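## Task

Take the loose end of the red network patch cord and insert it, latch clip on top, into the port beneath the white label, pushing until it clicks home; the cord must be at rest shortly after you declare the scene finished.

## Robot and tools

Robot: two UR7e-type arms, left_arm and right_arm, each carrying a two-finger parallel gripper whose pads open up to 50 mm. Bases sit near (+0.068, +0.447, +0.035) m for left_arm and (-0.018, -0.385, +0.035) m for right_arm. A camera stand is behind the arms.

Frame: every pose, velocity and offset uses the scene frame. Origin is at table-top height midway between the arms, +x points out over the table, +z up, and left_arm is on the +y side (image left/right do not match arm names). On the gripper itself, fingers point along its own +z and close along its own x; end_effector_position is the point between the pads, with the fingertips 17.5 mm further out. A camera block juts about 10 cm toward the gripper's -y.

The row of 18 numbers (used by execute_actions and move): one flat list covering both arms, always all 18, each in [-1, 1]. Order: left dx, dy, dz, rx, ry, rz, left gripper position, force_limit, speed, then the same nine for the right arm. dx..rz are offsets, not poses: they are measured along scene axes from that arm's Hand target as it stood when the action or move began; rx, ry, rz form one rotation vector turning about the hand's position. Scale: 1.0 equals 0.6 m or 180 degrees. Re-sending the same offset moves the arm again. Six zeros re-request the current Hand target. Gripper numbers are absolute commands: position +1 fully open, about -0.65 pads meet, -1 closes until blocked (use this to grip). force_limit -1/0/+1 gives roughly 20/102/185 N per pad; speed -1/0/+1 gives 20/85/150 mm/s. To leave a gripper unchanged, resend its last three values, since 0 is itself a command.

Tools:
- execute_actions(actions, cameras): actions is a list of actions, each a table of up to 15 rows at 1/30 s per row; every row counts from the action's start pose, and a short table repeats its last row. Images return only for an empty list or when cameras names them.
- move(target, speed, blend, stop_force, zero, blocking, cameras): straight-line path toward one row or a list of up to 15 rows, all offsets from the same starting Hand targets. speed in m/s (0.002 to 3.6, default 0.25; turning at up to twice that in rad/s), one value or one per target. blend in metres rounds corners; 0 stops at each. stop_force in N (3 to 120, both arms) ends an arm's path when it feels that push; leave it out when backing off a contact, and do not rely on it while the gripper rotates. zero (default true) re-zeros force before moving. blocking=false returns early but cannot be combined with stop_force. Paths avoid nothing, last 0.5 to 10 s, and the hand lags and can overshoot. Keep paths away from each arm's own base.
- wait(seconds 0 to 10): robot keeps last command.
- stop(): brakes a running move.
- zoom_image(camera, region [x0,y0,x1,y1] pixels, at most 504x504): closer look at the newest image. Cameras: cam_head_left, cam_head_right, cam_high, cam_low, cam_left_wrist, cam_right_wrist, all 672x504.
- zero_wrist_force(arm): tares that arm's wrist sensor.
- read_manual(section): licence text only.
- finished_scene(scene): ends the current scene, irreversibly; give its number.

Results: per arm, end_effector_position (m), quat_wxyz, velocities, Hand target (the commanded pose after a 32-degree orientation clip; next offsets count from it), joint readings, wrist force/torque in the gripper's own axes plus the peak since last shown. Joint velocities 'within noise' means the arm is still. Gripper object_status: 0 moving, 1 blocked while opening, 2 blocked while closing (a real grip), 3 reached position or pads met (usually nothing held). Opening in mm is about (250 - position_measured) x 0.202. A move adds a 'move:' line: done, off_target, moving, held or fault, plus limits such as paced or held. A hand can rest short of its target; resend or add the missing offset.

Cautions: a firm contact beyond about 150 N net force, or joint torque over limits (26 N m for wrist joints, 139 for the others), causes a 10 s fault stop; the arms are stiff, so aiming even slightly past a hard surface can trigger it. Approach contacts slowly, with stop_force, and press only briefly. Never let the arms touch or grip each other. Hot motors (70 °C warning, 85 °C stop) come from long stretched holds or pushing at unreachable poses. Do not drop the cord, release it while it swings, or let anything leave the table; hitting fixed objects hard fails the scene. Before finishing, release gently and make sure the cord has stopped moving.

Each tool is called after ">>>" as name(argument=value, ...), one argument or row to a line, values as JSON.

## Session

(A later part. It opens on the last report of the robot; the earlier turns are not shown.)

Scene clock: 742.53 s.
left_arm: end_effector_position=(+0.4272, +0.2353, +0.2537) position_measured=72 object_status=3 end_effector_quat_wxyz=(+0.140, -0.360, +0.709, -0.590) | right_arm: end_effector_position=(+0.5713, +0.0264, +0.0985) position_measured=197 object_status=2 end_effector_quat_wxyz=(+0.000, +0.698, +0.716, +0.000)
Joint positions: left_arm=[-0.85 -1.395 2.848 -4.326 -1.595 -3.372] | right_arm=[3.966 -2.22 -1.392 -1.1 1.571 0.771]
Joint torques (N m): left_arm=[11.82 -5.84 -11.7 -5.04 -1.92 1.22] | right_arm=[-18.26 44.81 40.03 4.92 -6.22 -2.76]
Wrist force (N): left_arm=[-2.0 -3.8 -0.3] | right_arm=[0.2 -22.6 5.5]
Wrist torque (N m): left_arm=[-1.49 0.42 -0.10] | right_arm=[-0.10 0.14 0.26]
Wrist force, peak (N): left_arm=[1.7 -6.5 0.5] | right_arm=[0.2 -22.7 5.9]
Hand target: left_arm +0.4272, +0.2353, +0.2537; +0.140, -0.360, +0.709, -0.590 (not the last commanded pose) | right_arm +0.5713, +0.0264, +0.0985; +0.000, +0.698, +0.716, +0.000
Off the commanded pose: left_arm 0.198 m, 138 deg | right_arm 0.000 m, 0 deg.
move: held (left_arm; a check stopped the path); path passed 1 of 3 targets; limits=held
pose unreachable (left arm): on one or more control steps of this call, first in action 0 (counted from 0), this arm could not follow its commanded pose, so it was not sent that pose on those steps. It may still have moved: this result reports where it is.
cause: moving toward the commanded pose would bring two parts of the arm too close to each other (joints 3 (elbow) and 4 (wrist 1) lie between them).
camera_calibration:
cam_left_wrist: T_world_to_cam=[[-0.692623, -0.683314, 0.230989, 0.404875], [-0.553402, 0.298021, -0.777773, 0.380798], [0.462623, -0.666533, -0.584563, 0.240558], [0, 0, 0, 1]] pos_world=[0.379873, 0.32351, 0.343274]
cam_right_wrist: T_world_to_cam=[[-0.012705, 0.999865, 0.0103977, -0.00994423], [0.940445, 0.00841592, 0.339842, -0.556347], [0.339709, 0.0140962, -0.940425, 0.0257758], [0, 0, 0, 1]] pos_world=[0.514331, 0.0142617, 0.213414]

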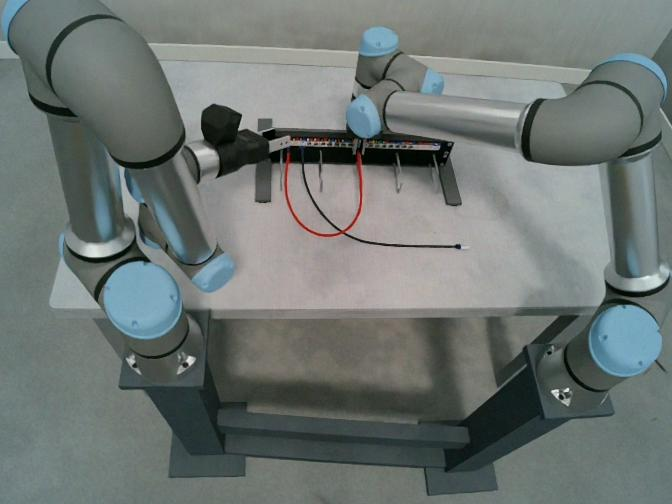

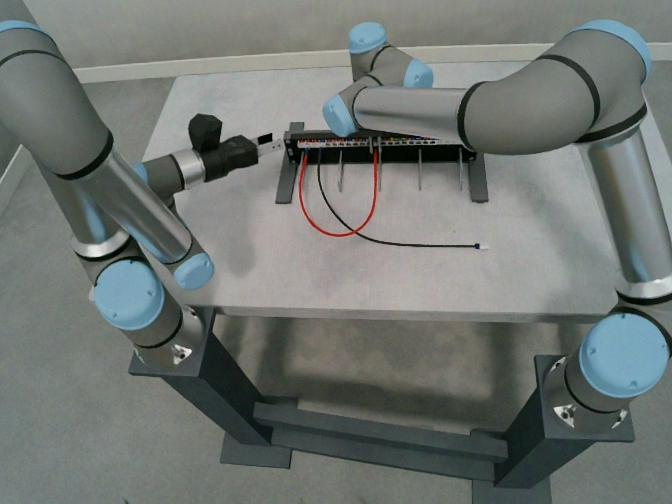

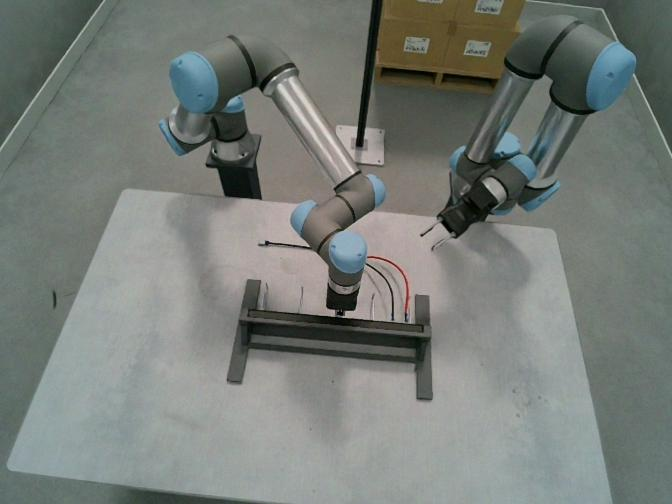

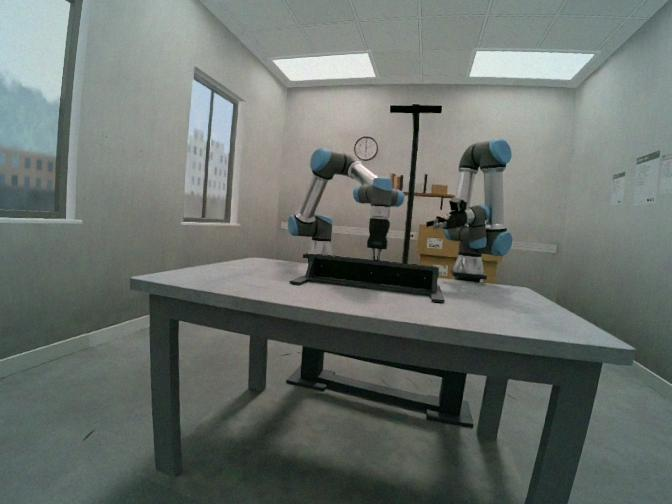

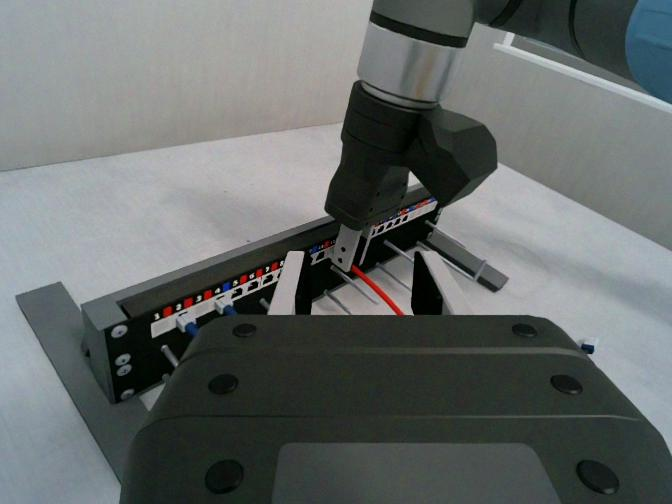

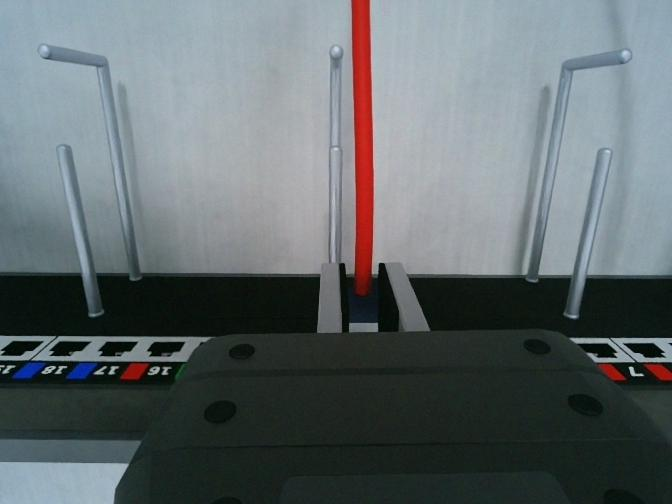

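>>> move(
  target=[
    [0.1213,-0.0255,0.1105,0,0,0,0.537,1,-0.5,0,0,0,0,0,0,-1,-0.5,-1],
    [0.2213,-0.1088,0.1105,-0.1149,0.484,0.582,0.537,1,-0.5,0,0,0,0,0,0,-1,-0.5,-1],
  ],
  speed=[0.25,0.4],
  blend=[0.03,0],
  cameras=["cam_head_left","cam_head_right","cam_high","cam_left_wrist"],
)

Scene clock: 756.90 s.
left_arm: end_effector_position=(+0.5600, +0.1700, +0.3200) position_measured=72 object_status=3 end_effector_quat_wxyz=(+0.000, +1.000, +0.000, +0.000) | right_arm: end_effector_position=(+0.5713, +0.0264, +0.0985) position_measured=197 object_status=2 end_effector_quat_wxyz=(+0.000, +0.698, +0.716, +0.000)
Joint positions: left_arm=[-0.759 -1.433 1.533 -1.67 -1.57 -5.464] | right_arm=[3.966 -2.22 -1.392 -1.1 1.571 0.771]
Joint torques (N m): left_arm=[12.3 -25.91 -32.26 -1.09 -1.86 -1.53] | right_arm=[-19.39 43.42 38.97 5.04 -6.28 -2.7]
Wrist force (N): left_arm=[-1.3 -1.7 1.1] | right_arm=[0.6 -22.4 5.5]
Wrist torque (N m): left_arm=[-0.75 0.41 0.16] | right_arm=[-0.07 0.07 0.26]
Wrist force, peak (N): left_arm=[-2.9 -5.5 -0.7] | right_arm=[0.2 -22.7 5.9]
Hand target: left_arm +0.5600, +0.1700, +0.3200; +0.000, +1.000, +0.000, +0.000 | right_arm +0.5713, +0.0264, +0.0985; +0.000, +0.698, +0.716, +0.000
Off the commanded pose: left_arm 0.000 m, 0 deg | right_arm 0.000 m, 0 deg.
move: done
camera_calibration:
cam_left_wrist: T_world_to_cam=[[0.999926, 0.0078045, -0.0093682, -0.551427], [0.0106413, -0.933666, 0.357987, 0.0552945], [-0.00595286, -0.35806, -0.93368, 0.496129], [0, 0, 0, 1]] pos_world=[0.553751, 0.233574, 0.438265]
Images, in order (width x height): cam_head_left 672x504, cam_head_right 672x504, cam_high 672x504, cam_left_wrist 672x504.

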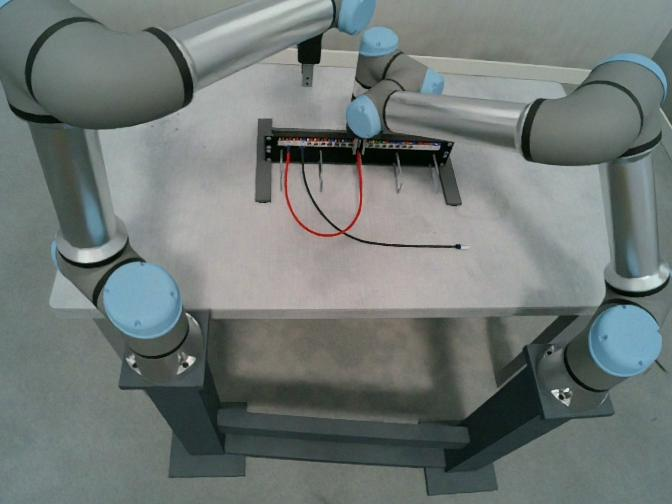

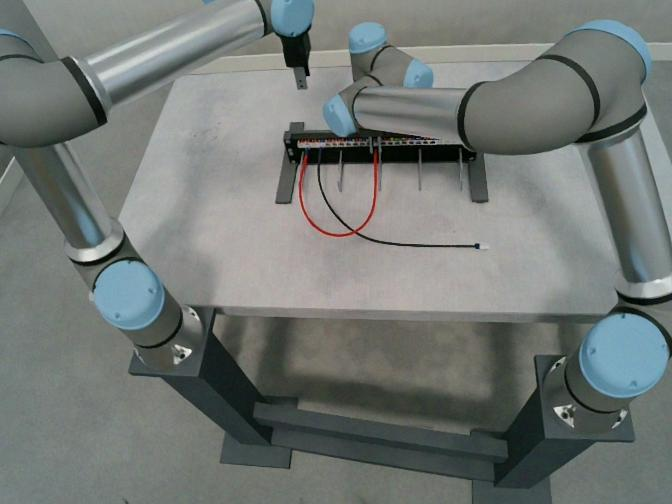

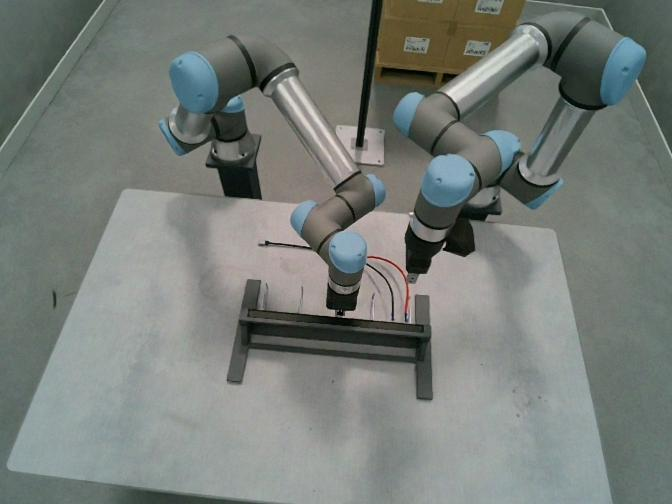

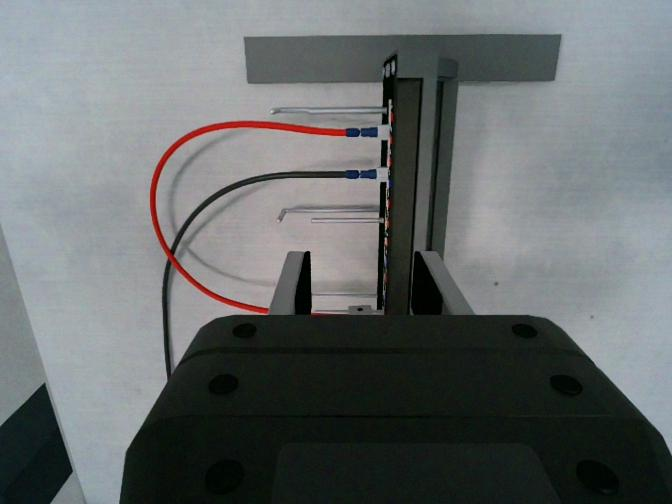

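>>> move(
  target=[0.1,-0.05,-0.2,0,0,0,0.21,-0.3,-0.5,0,0,0,0,0,0,-1,-0.5,-1],
  speed=0.2,
  cameras=["cam_high","cam_left_wrist"],
)

>>> zoom_image(
  camera="cam_left_wrist",
  region=[270, 100, 470, 340],
)

>>> zoom_image(
  camera="cam_high",
  region=[300, 220, 450, 370],
)

Scene clock: 774.63 s.
left_arm: end_effector_position=(+0.6199, +0.1400, +0.2001) position_measured=121 object_status=3 end_effector_quat_wxyz=(+0.000, +1.000, +0.000, +0.000) | right_arm: end_effector_position=(+0.5713, +0.0264, +0.0985) position_measured=197 object_status=2 end_effector_quat_wxyz=(+0.000, +0.698, +0.716, +0.000)
Joint positions: left_arm=[-0.728 -1.212 1.566 -1.924 -1.571 -5.433] | right_arm=[3.966 -2.22 -1.392 -1.1 1.571 0.771]
Joint torques (N m): left_arm=[11.91 -33.71 -30.22 -4.93 -1.76 1.23] | right_arm=[-18.1 43.78 40.87 5.18 -6.5 -2.82]
Wrist force (N): left_arm=[-0.9 -1.5 1.2] | right_arm=[0.2 -22.4 5.8]
Wrist torque (N m): left_arm=[-0.75 0.38 -0.03] | right_arm=[-0.08 0.14 0.26]
Wrist force, peak (N): left_arm=[-0.5 -1.1 3.1] | right_arm=[0.4 -22.9 5.6]
Hand target: left_arm +0.6200, +0.1400, +0.2000; +0.000, +1.000, +0.000, +0.000 | right_arm +0.5713, +0.0264, +0.0985; +0.000, +0.698, +0.716, +0.000
Off the commanded pose: left_arm 0.000 m, 0 deg | right_arm 0.000 m, 0 deg.
move: done
camera_calibration:
cam_left_wrist: T_world_to_cam=[[0.99992, 0.00810793, -0.00969664, -0.612265], [0.0110422, -0.933664, 0.35798, 0.0693251], [-0.00615092, -0.358059, -0.933679, 0.373917], [0, 0, 0, 1]] pos_world=[0.613751, 0.203575, 0.318364]
Images, in order (width x height): cam_high 672x504, cam_left_wrist 672x504.

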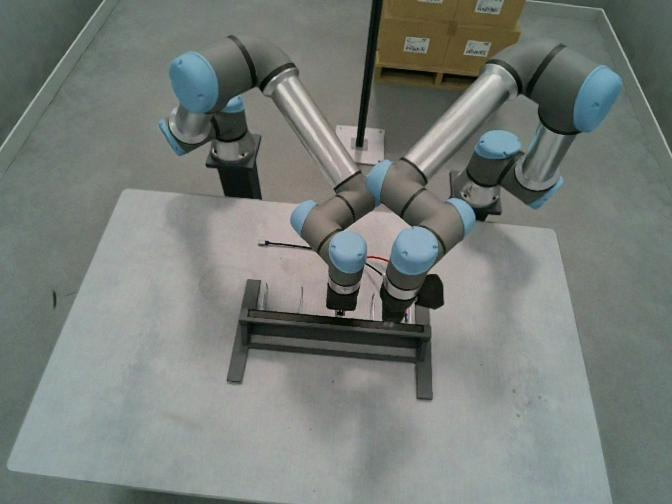

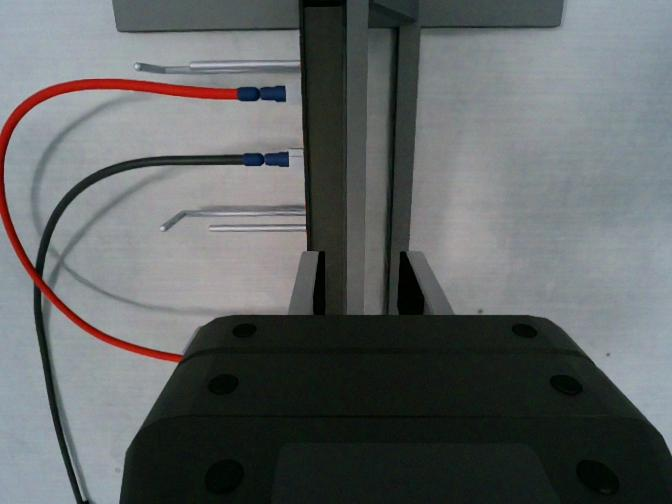

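Scaled by 2.100.

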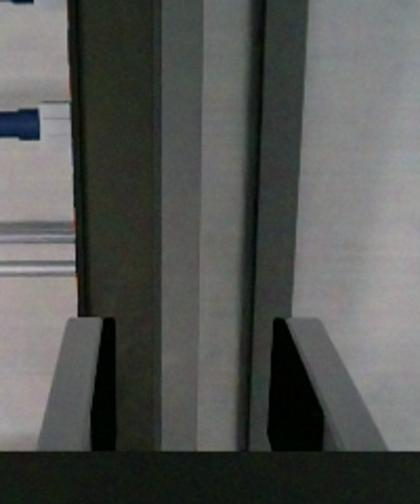

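Scaled by 3.360.

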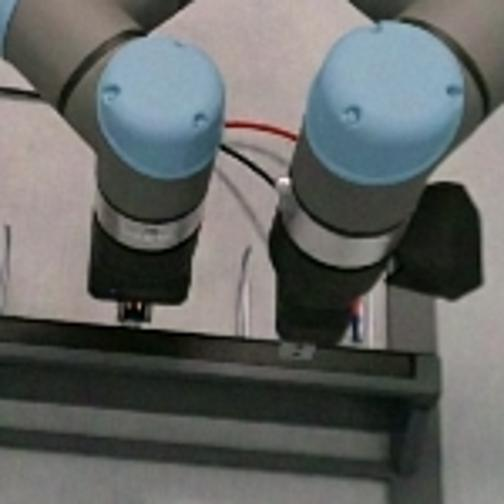

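>>> move(
  target=[-0.0147,0,-0.0667,0,0,0,1,-0.3,-0.5,0,0,0,0,0,0,-1,-0.5,-1],
  speed=0.08,
  stop_force=6,
  cameras=["cam_low","cam_left_wrist"],
)

>>> zoom_image(
  camera="cam_left_wrist",
  region=[240, 140, 480, 340],
)

>>> zoom_image(
  camera="cam_low",
  region=[320, 200, 470, 320],
)

Scene clock: 798.37 s.
left_arm: end_effector_position=(+0.6155, +0.1402, +0.1803) position_measured=3 object_status=3 end_effector_quat_wxyz=(+0.000, +1.000, +0.000, +0.000) | right_arm: end_effector_position=(+0.5713, +0.0264, +0.0985) position_measured=197 object_status=2 end_effector_quat_wxyz=(+0.000, +0.698, +0.716, +0.000)
Joint positions: left_arm=[-0.733 -1.203 1.607 -1.974 -1.571 -5.438] | right_arm=[3.966 -2.22 -1.392 -1.1 1.571 0.771]
Joint torques (N m): left_arm=[12.64 -47.6 -30.27 -0.84 0.17 1.18] | right_arm=[-19.19 44.14 37.99 4.82 -6.43 -2.8]
Wrist force (N): left_arm=[-1.1 -1.5 1.6] | right_arm=[0.4 -22.5 5.6]
Wrist torque (N m): left_arm=[-0.74 0.44 0.05] | right_arm=[-0.07 0.10 0.26]
Wrist force, peak (N): left_arm=[-2.0 -1.9 5.0] | right_arm=[0.4 -22.7 5.8]
Hand target: left_arm +0.6155, +0.1402, +0.1803; +0.000, +1.000, +0.000, +0.000 (not the last commanded pose) | right_arm +0.5713, +0.0264, +0.0985; +0.000, +0.698, +0.716, +0.000
Off the commanded pose: left_arm 0.021 m, 0 deg | right_arm 0.000 m, 0 deg.
move: held (left_arm; a check stopped the path); limits=held
pose unreachable (left arm): on one or more control steps of this call, first in action 0 (counted from 0), this arm could not follow its commanded pose, so it was not sent that pose on those steps. It may still have moved: this result reports where it is.
cause: moving toward the commanded pose would bring a part of the arm too close to another arm (a part of this arm just beyond joint 3 (elbow) and a part of the right arm just beyond its joint 3 (elbow), 17 mm apart when this arm was first held).
camera_calibration:
cam_left_wrist: T_world_to_cam=[[0.999913, 0.00818055, -0.0103609, -0.607872], [0.011345, -0.933811, 0.357588, 0.0765534], [-0.00674988, -0.357674, -0.933822, 0.355674], [0, 0, 0, 1]] pos_world=[0.609351, 0.203675, 0.298464]
Images, in order (width x height): cam_low 672x504, cam_left_wrist 672x504.

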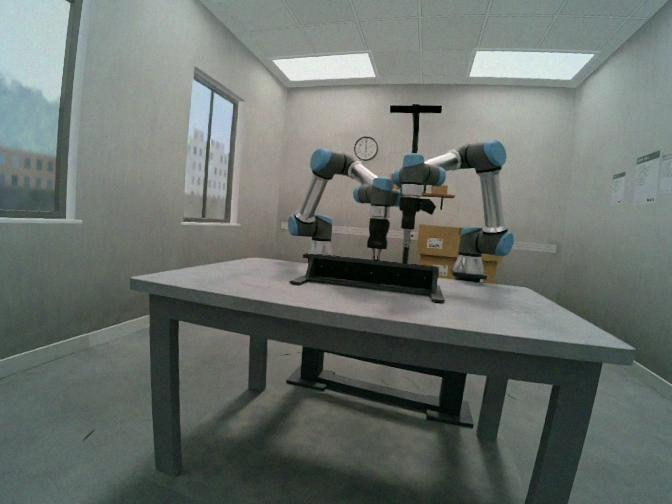

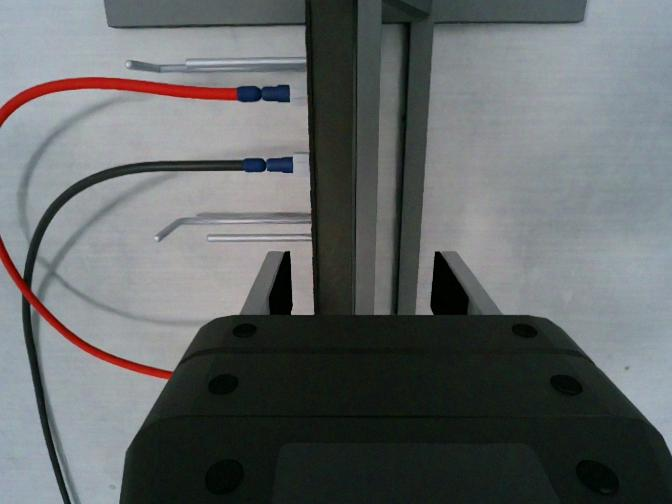

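Scaled by 2.100.

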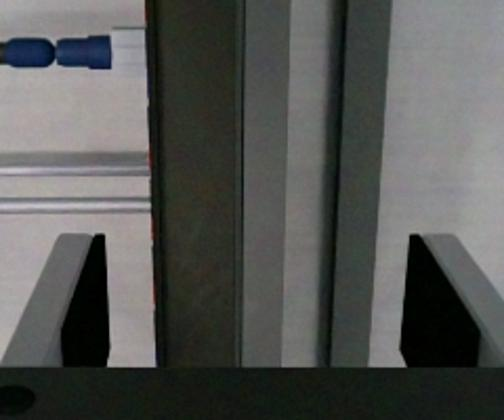

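Scaled by 3.360.

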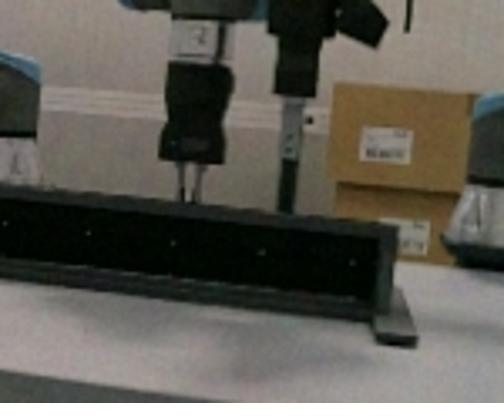

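>>> move(
  target=[-0.0072,0.01,-0.03,-0.1389,0,0,1,-0.3,-0.5,0,0,0,0,0,0,-1,-0.5,-1],
  speed=0.15,
)

>>> move(
  target=[0,-0.006,-0.0788,0,0,0,1,-0.3,-0.5,0,0,0,0,0,0,-1,-0.5,-1],
  speed=0.05,
  stop_force=6,
  cameras=["cam_low","cam_left_wrist","cam_head_left","cam_head_right"],
)

>>> zoom_image(
  camera="cam_left_wrist",
  region=[240, 140, 480, 340],
)

>>> zoom_image(
  camera="cam_low",
  region=[320, 200, 470, 320],
)

Scene clock: 821.60 s.
left_arm: end_effector_position=(+0.6112, +0.1462, +0.1623) position_measured=3 object_status=3 end_effector_quat_wxyz=(+0.216, +0.976, +0.000, -0.001) | right_arm: end_effector_position=(+0.5713, +0.0264, +0.0985) position_measured=197 object_status=2 end_effector_quat_wxyz=(+0.000, +0.698, +0.716, +0.000)
Joint positions: left_arm=[-0.58 -1.23 1.84 -2.427 -1.934 -5.331] | right_arm=[3.966 -2.22 -1.392 -1.1 1.571 0.771]
Joint torques (N m): left_arm=[12.04 -30.7 -13.91 -5.38 -2.55 1.18] | right_arm=[-18.05 44.96 39.06 4.97 -6.35 -2.61]
Wrist force (N): left_arm=[-1.1 -0.8 1.0] | right_arm=[0.2 -22.5 5.9]
Wrist torque (N m): left_arm=[-0.39 0.40 -0.02] | right_arm=[-0.09 0.13 0.26]
Wrist force, peak (N): left_arm=[-1.2 -1.9 1.7] | right_arm=[0.3 -22.9 5.8]
Hand target: left_arm +0.6112, +0.1462, +0.1623; +0.216, +0.976, +0.000, -0.001 | right_arm +0.5713, +0.0264, +0.0985; +0.000, +0.698, +0.716, +0.000
Off the commanded pose: left_arm 0.000 m, 0 deg | right_arm 0.000 m, 0 deg.
move: done

Scene clock: 823.67 s.
left_arm: end_effector_position=(+0.6112, +0.1426, +0.1150) position_measured=3 object_status=3 end_effector_quat_wxyz=(+0.216, +0.976, +0.000, -0.001) | right_arm: end_effector_position=(+0.5713, +0.0264, +0.0985) position_measured=197 object_status=2 end_effector_quat_wxyz=(+0.000, +0.698, +0.716, +0.000)
Joint positions: left_arm=[-0.585 -1.155 1.882 -2.545 -1.933 -5.336] | right_arm=[3.966 -2.22 -1.392 -1.1 1.571 0.771]
Joint torques (N m): left_arm=[-13.3 -33.39 -11.78 -5.42 0.91 -1.64] | right_arm=[-17.29 44.45 38.69 4.89 -6.4 -2.66]
Wrist force (N): left_arm=[-0.9 -0.8 1.3] | right_arm=[0.4 -22.3 5.8]
Wrist torque (N m): left_arm=[-0.40 0.39 0.13] | right_arm=[-0.05 0.10 0.26]
Wrist force, peak (N): left_arm=[-1.0 -1.0 1.8] | right_arm=[0.6 -22.8 5.8]
Hand target: left_arm +0.6112, +0.1426, +0.1150; +0.216, +0.976, +0.000, -0.001 | right_arm +0.5713, +0.0264, +0.0985; +0.000, +0.698, +0.716, +0.000
Off the commanded pose: left_arm 0.000 m, 0 deg | right_arm 0.000 m, 0 deg.
move: done
camera_calibration:
cam_left_wrist: T_world_to_cam=[[0.999913, 0.00303546, -0.0128472, -0.603248], [0.0113449, -0.695189, 0.718737, 0.0266], [-0.00674953, -0.71882, -0.695163, 0.319558], [0, 0, 0, 1]] pos_world=[0.605051, 0.250028, 0.195277]
Images, in order (width x height): cam_head_left 672x504, cam_head_right 672x504, cam_low 672x504, cam_left_wrist 672x504.

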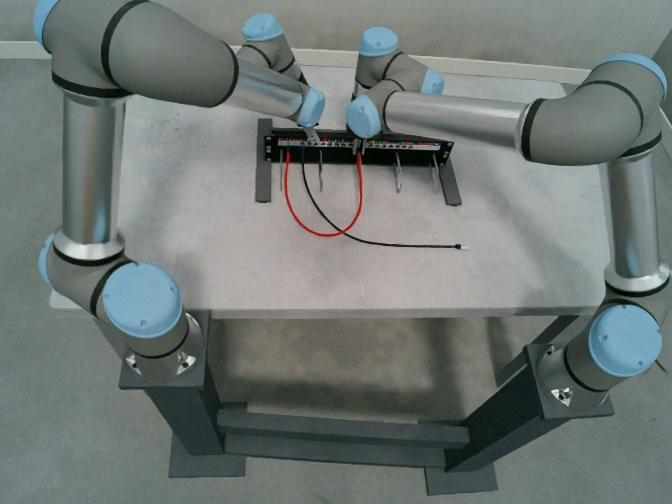

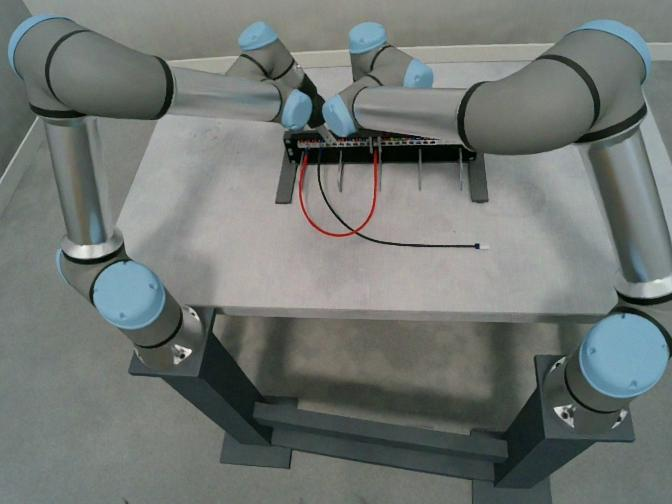

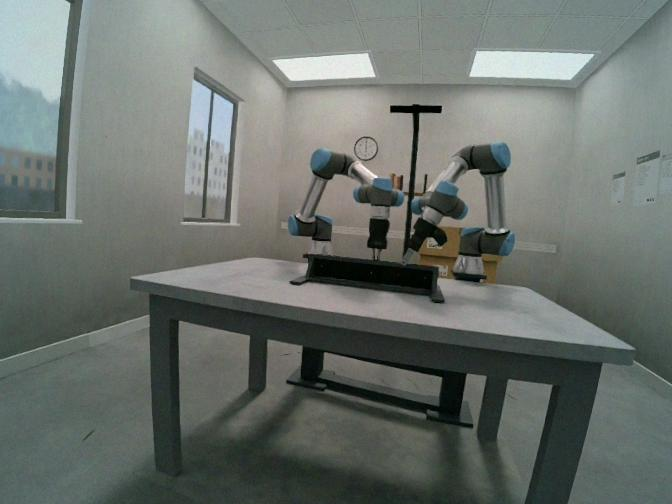

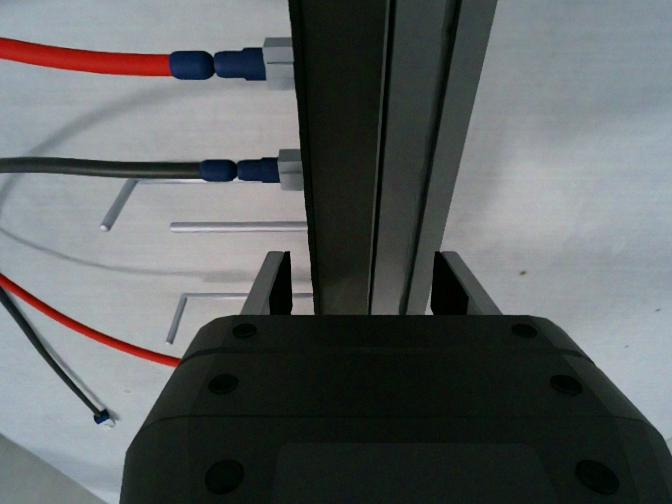

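Scaled by 2.100.

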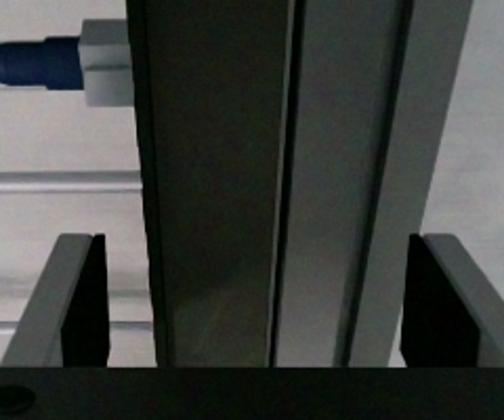

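Scaled by 3.360.

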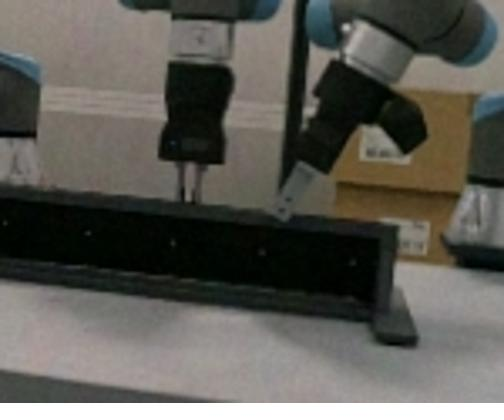

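>>> move(
  target=[0,0,0,0,0,0,-1,-0.5,-1,0,0,0,0,0,0,-1,-0.5,-1],
  cameras=["cam_low","cam_left_wrist"],
)

>>> zoom_image(
  camera="cam_left_wrist",
  region=[240, 140, 480, 340],
)

>>> zoom_image(
  camera="cam_low",
  region=[320, 200, 470, 320],
)

Scene clock: 843.43 s.
left_arm: end_effector_position=(+0.6111, +0.1426, +0.1150) position_measured=99 object_status=0 end_effector_quat_wxyz=(+0.216, +0.976, +0.000, -0.001) | right_arm: end_effector_position=(+0.5714, +0.0264, +0.0985) position_measured=197 object_status=2 end_effector_quat_wxyz=(+0.000, +0.698, +0.716, +0.000)
Joint positions: left_arm=[-0.585 -1.155 1.882 -2.545 -1.933 -5.336] | right_arm=[3.966 -2.22 -1.392 -1.1 1.571 0.771]
Joint torques (N m): left_arm=[-4.58 -32.76 -27.19 -5.52 1.79 -1.21] | right_arm=[-4.45 44.36 28.7 4.37 2.28 -2.49]
Wrist force (N): left_arm=[-20.8 -0.3 -6.9] | right_arm=[0.8 -1.1 7.3]
Wrist torque (N m): left_arm=[-0.35 -0.11 -0.03] | right_arm=[-0.26 0.12 0.23]
Wrist force, peak (N): left_arm=[-23.3 -0.5 -7.2] | right_arm=[0.4 -22.7 5.8]
Hand target: left_arm +0.6112, +0.1426, +0.1150; +0.216, +0.976, +0.000, -0.001 | right_arm +0.5713, +0.0264, +0.0985; +0.000, +0.698, +0.716, +0.000
Off the commanded pose: left_arm 0.000 m, 0 deg | right_arm 0.000 m, 0 deg.
move: done
camera_calibration:
cam_left_wrist: T_world_to_cam=[[0.999912, 0.00296392, -0.012917, -0.603116], [0.0113454, -0.69519, 0.718736, 0.0266012], [-0.00684952, -0.71882, -0.695163, 0.319617], [0, 0, 0, 1]] pos_world=[0.604951, 0.250028, 0.195276]
Images, in order (width x height): cam_low 672x504, cam_left_wrist 672x504.

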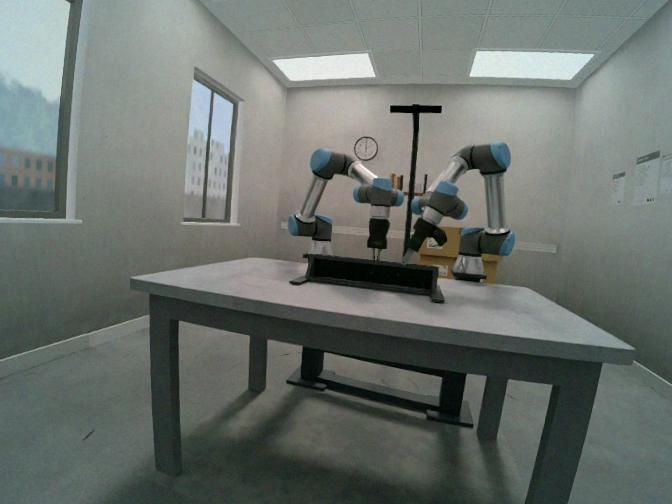

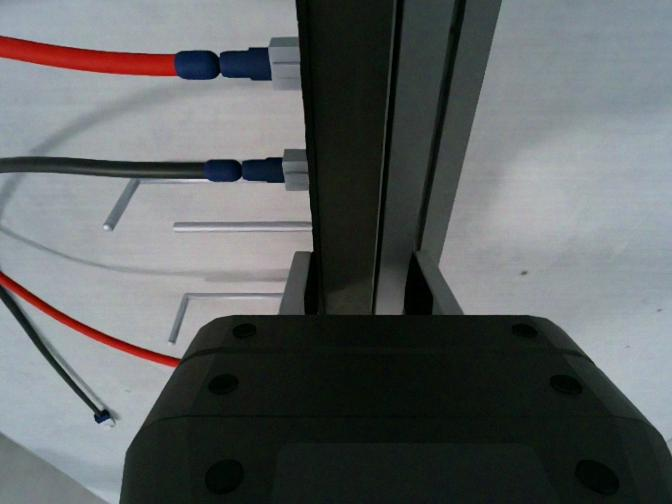

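Scaled by 2.100.

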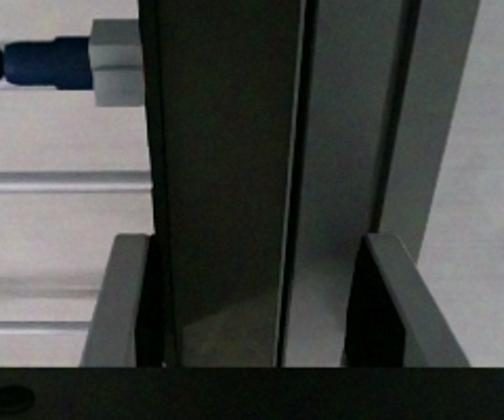

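Scaled by 3.360.

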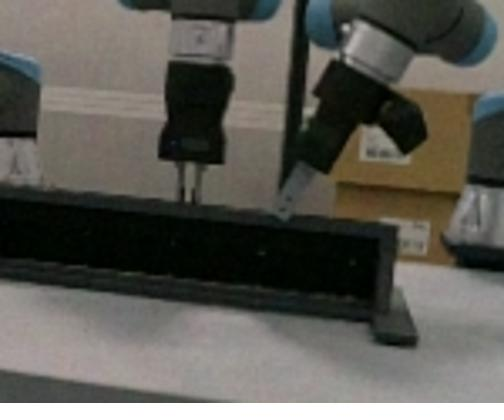

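>>> wait(
  seconds=1,
  cameras=["cam_left_wrist","cam_right_wrist"],
)

>>> zoom_image(
  camera="cam_left_wrist",
  region=[240, 140, 480, 340],
)

>>> zoom_image(
  camera="cam_right_wrist",
  region=[290, 220, 430, 340],
)

Scene clock: 853.50 s.
left_arm: end_effector_position=(+0.6112, +0.1426, +0.1150) position_measured=99 object_status=2 end_effector_quat_wxyz=(+0.216, +0.976, +0.000, -0.001) | right_arm: end_effector_position=(+0.5713, +0.0264, +0.0985) position_measured=197 object_status=2 end_effector_quat_wxyz=(+0.000, +0.698, +0.716, +0.000)
Joint positions: left_arm=[-0.585 -1.155 1.882 -2.545 -1.933 -5.336] | right_arm=[3.966 -2.22 -1.392 -1.1 1.571 0.771]
Joint torques (N m): left_arm=[16.25 -34.6 -33 -8.26 4.48 0.91] | right_arm=[15.41 47.39 23.33 1.73 2.92 -2.38]
Wrist force (N): left_arm=[-23.0 -1.5 -6.0] | right_arm=[-0.8 0.9 7.0]
Wrist torque (N m): left_arm=[-0.38 -0.14 -0.04] | right_arm=[-0.26 0.07 0.27]
Wrist force, peak (N): left_arm=[-23.3 -1.3 -6.2] | right_arm=[-0.7 1.0 7.3]
Hand target: left_arm +0.6112, +0.1426, +0.1150; +0.216, +0.976, +0.000, -0.001 | right_arm +0.5713, +0.0264, +0.0985; +0.000, +0.698, +0.716, +0.000
Tool commands: left_gripper/position=-1.0 left_gripper/force_limit=-0.5 left_gripper/speed=-1.0 right_gripper/position=-1.0 right_gripper/force_limit=-0.5 right_gripper/speed=-1.0
Off the commanded pose: left_arm 0.000 m, 0 deg | right_arm 0.000 m, 0 deg.
wait: 1.00 s; at rest from the start
camera_calibration:
cam_left_wrist: T_world_to_cam=[[0.999913, 0.00303546, -0.0128472, -0.603248], [0.0113449, -0.695189, 0.718737, 0.0266], [-0.00674953, -0.71882, -0.695163, 0.319558], [0, 0, 0, 1]] pos_world=[0.605051, 0.250028, 0.195277]
cam_right_wrist: T_world_to_cam=[[-0.012705, 0.999865, 0.0103977, -0.00994423], [0.940445, 0.00841592, 0.339842, -0.556347], [0.339709, 0.0140962, -0.940425, 0.0257758], [0, 0, 0, 1]] pos_world=[0.514331, 0.0142617, 0.213414]
Images, in order (width x height): cam_left_wrist 672x504, cam_right_wrist 672x504.

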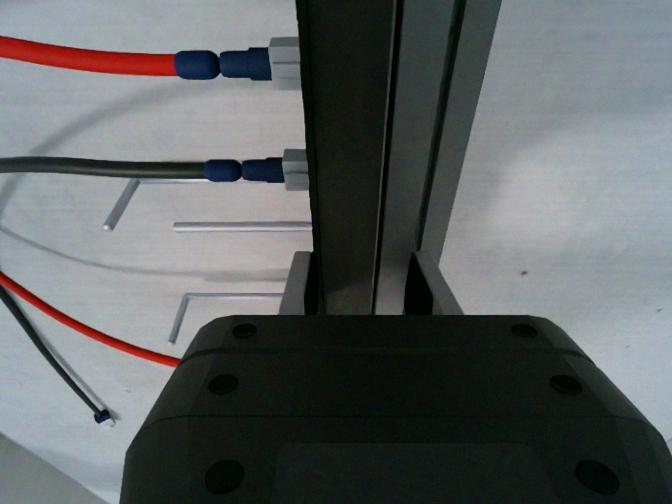

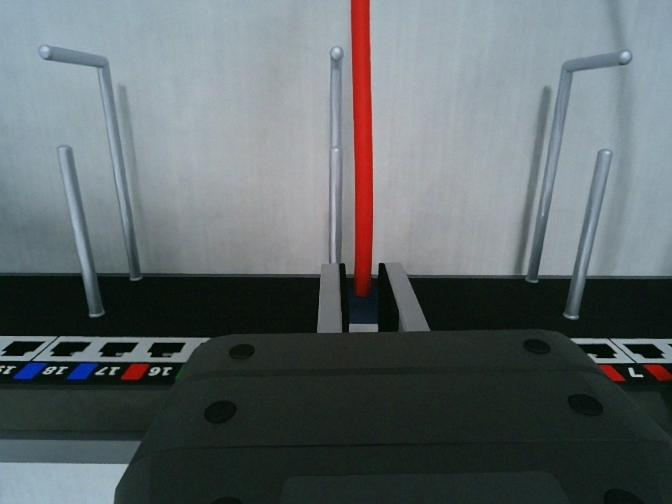

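Scaled by 2.100.

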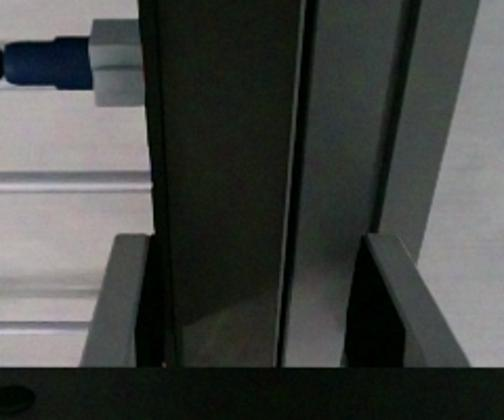

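Scaled by 3.600.

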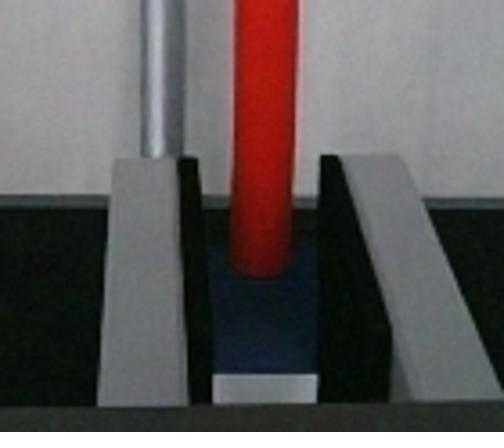

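>>> move(
  target=[0,0,0,0,0,0,-1,-0.5,-1,0.015,0.0004,0,0,0,0,-1,-0.5,-1],
  speed=0.01,
  stop_force=40,
  cameras=["cam_left_wrist","cam_right_wrist"],
)

>>> zoom_image(
  camera="cam_left_wrist",
  region=[240, 140, 480, 340],
)

>>> zoom_image(
  camera="cam_right_wrist",
  region=[290, 220, 430, 340],
)

Scene clock: 860.23 s.
left_arm: end_effector_position=(+0.6112, +0.1426, +0.1150) position_measured=99 object_status=2 end_effector_quat_wxyz=(+0.216, +0.976, +0.000, -0.001) | right_arm: end_effector_position=(+0.5740, +0.0266, +0.0984) position_measured=197 object_status=2 end_effector_quat_wxyz=(+0.000, +0.698, +0.716, +0.000)
Joint positions: left_arm=[-0.585 -1.155 1.882 -2.545 -1.933 -5.336] | right_arm=[3.963 -2.226 -1.383 -1.104 1.571 0.768]
Joint torques (N m): left_arm=[-22.94 -46.77 -5.64 1.55 -8.74 0.92] | right_arm=[7.35 59.84 29.08 9.37 -5.81 2.42]
Wrist force (N): left_arm=[28.6 -9.7 8.1] | right_arm=[-2.6 -29.0 4.2]
Wrist torque (N m): left_arm=[-0.67 0.56 0.18] | right_arm=[-0.21 0.02 0.28]
Wrist force, peak (N): left_arm=[28.6 -9.7 8.1] | right_arm=[-1.9 -40.5 2.3]
Hand target: left_arm +0.6112, +0.1426, +0.1150; +0.216, +0.976, +0.000, -0.001 | right_arm +0.5740, +0.0266, +0.0984; +0.000, +0.698, +0.716, +0.000 (not the last commanded pose)
Off the commanded pose: left_arm 0.000 m, 0 deg | right_arm 0.006 m, 0 deg.
move: contact (right_arm)
camera_calibration:
cam_left_wrist: T_world_to_cam=[[0.999913, 0.00303546, -0.0128472, -0.603249], [0.0113449, -0.695189, 0.718737, 0.0266695], [-0.00674953, -0.71882, -0.695163, 0.31963], [0, 0, 0, 1]] pos_world=[0.605051, 0.250128, 0.195277]
cam_right_wrist: T_world_to_cam=[[-0.012828, 0.999863, 0.0104627, -0.00995844], [0.940562, 0.00851442, 0.339515, -0.558939], [0.339379, 0.0141961, -0.940542, 0.0249215], [0, 0, 0, 1]] pos_world=[0.517131, 0.0143623, 0.213312]
Images, in order (width x height): cam_left_wrist 672x504, cam_right_wrist 672x504.

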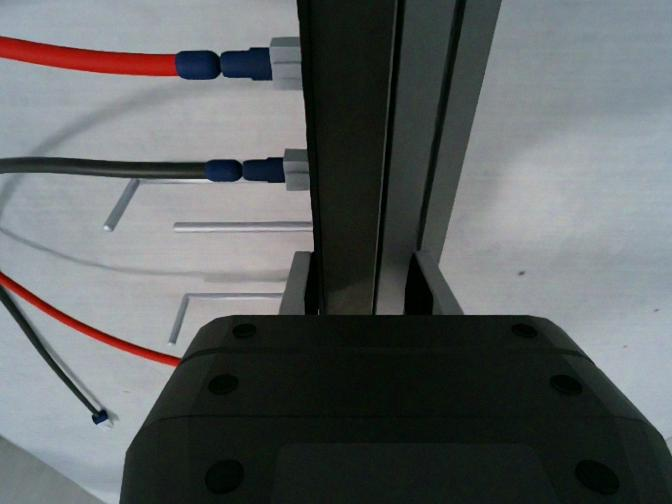

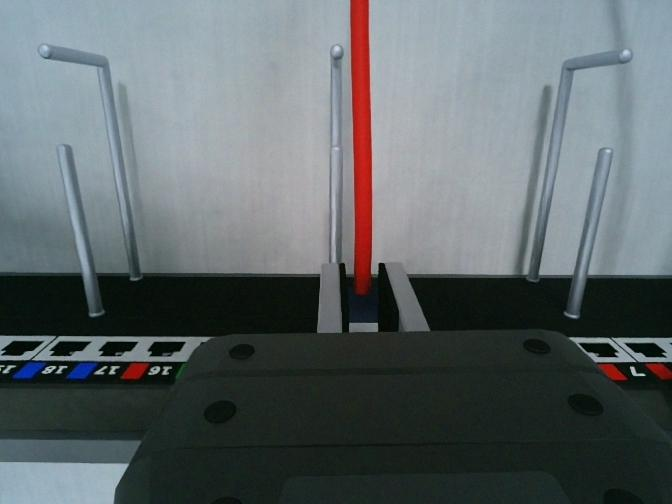

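Scaled by 2.100.

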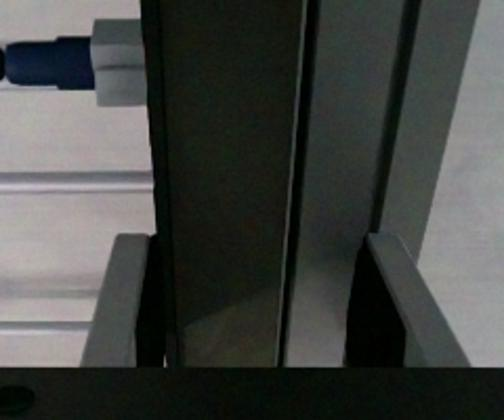

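Scaled by 3.600.

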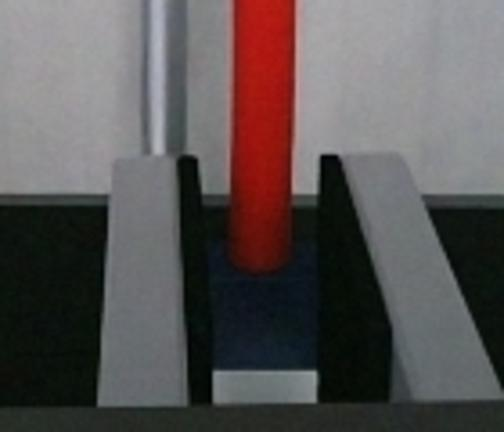

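>>> zoom_image(
  camera="cam_right_wrist",
  region=[80, 320, 200, 400],
)

>>> zoom_image(
  camera="cam_right_wrist",
  region=[572, 320, 672, 400],
)

Scaled by 4.200.

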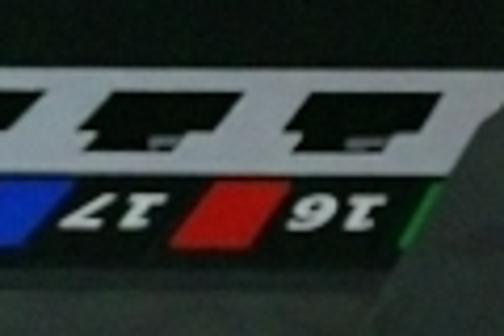

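Scaled by 5.040.

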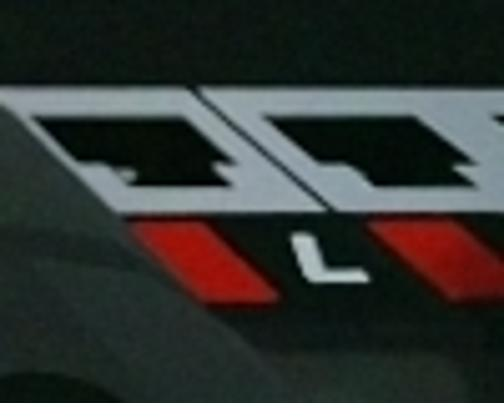

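>>> move(
  target=[0,0,0,0,0,0,-1,-0.5,-1,0.014,0.0004,-0.0008,0,0,0,-1,-0.5,-1],
  speed=0.01,
  stop_force=55,
  zero=false,
  cameras=["cam_left_wrist","cam_right_wrist"],
)

>>> zoom_image(
  camera="cam_right_wrist",
  region=[80, 320, 200, 400],
)

>>> zoom_image(
  camera="cam_right_wrist",
  region=[572, 320, 672, 400],
)

>>> zoom_image(
  camera="cam_right_wrist",
  region=[290, 220, 430, 340],
)

Scene clock: 893.30 s.
left_arm: end_effector_position=(+0.6112, +0.1426, +0.1150) position_measured=99 object_status=2 end_effector_quat_wxyz=(+0.216, +0.976, +0.000, -0.001) | right_arm: end_effector_position=(+0.5748, +0.0267, +0.0983) position_measured=197 object_status=2 end_effector_quat_wxyz=(+0.000, +0.698, +0.716, -0.001)
Joint positions: left_arm=[-0.585 -1.155 1.882 -2.545 -1.933 -5.336] | right_arm=[3.963 -2.228 -1.38 -1.106 1.571 0.767]
Joint torques (N m): left_arm=[-23.32 -49.54 -6.14 1.45 -8.35 0.75] | right_arm=[4.67 58.36 31.93 9.77 -6.16 2.33]
Wrist force (N): left_arm=[33.7 -14.7 5.7] | right_arm=[-6.1 -38.2 2.3]
Wrist torque (N m): left_arm=[-0.76 0.76 0.13] | right_arm=[-0.19 0.03 0.27]
Wrist force, peak (N): left_arm=[37.3 -14.6 6.7] | right_arm=[-7.3 -55.9 -1.8]
Hand target: left_arm +0.6112, +0.1426, +0.1150; +0.216, +0.976, +0.000, -0.001 | right_arm +0.5748, +0.0267, +0.0983; +0.000, +0.698, +0.716, -0.001 (not the last commanded pose)
Off the commanded pose: left_arm 0.000 m, 0 deg | right_arm 0.008 m, 0 deg.
move: contact (right_arm)
camera_calibration:
cam_left_wrist: T_world_to_cam=[[0.999913, 0.00303546, -0.0128472, -0.603248], [0.0113449, -0.695189, 0.718737, 0.0266], [-0.00674953, -0.71882, -0.695163, 0.319558], [0, 0, 0, 1]] pos_world=[0.605051, 0.250028, 0.195277]
cam_right_wrist: T_world_to_cam=[[-0.012949, 0.999864, 0.0102106, -0.0100321], [0.940624, 0.00871651, 0.339337, -0.55969], [0.339202, 0.0139984, -0.940609, 0.0247559], [0, 0, 0, 1]] pos_world=[0.517931, 0.0145627, 0.213312]
Images, in order (width x height): cam_left_wrist 672x504, cam_right_wrist 672x504.

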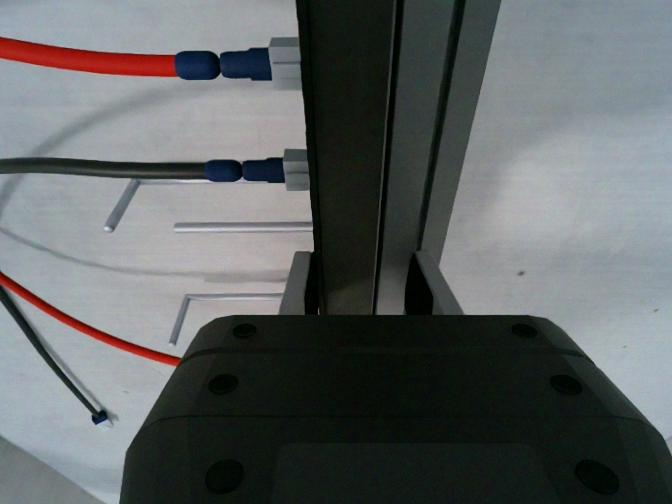

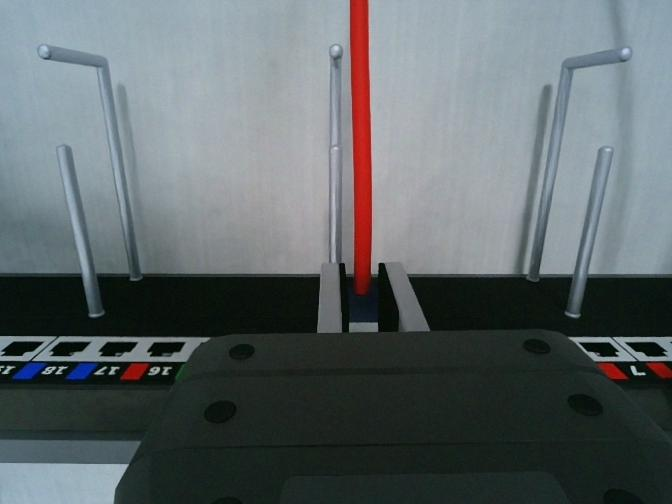

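Scaled by 4.200.

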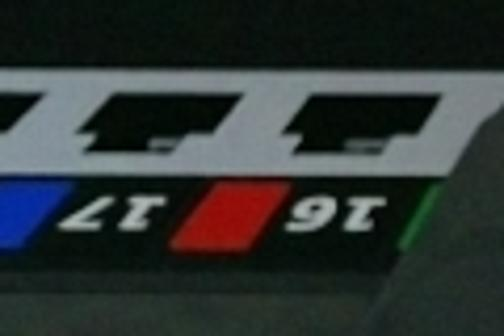

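Scaled by 5.040.

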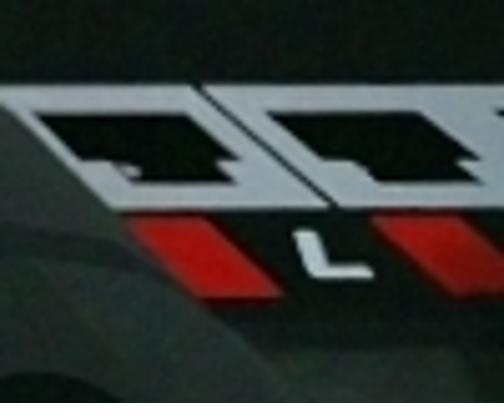

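Scaled by 3.600.

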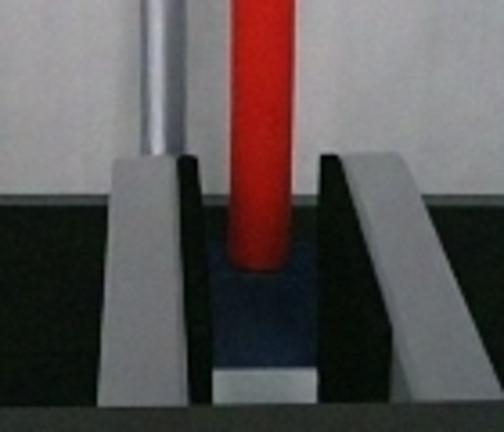

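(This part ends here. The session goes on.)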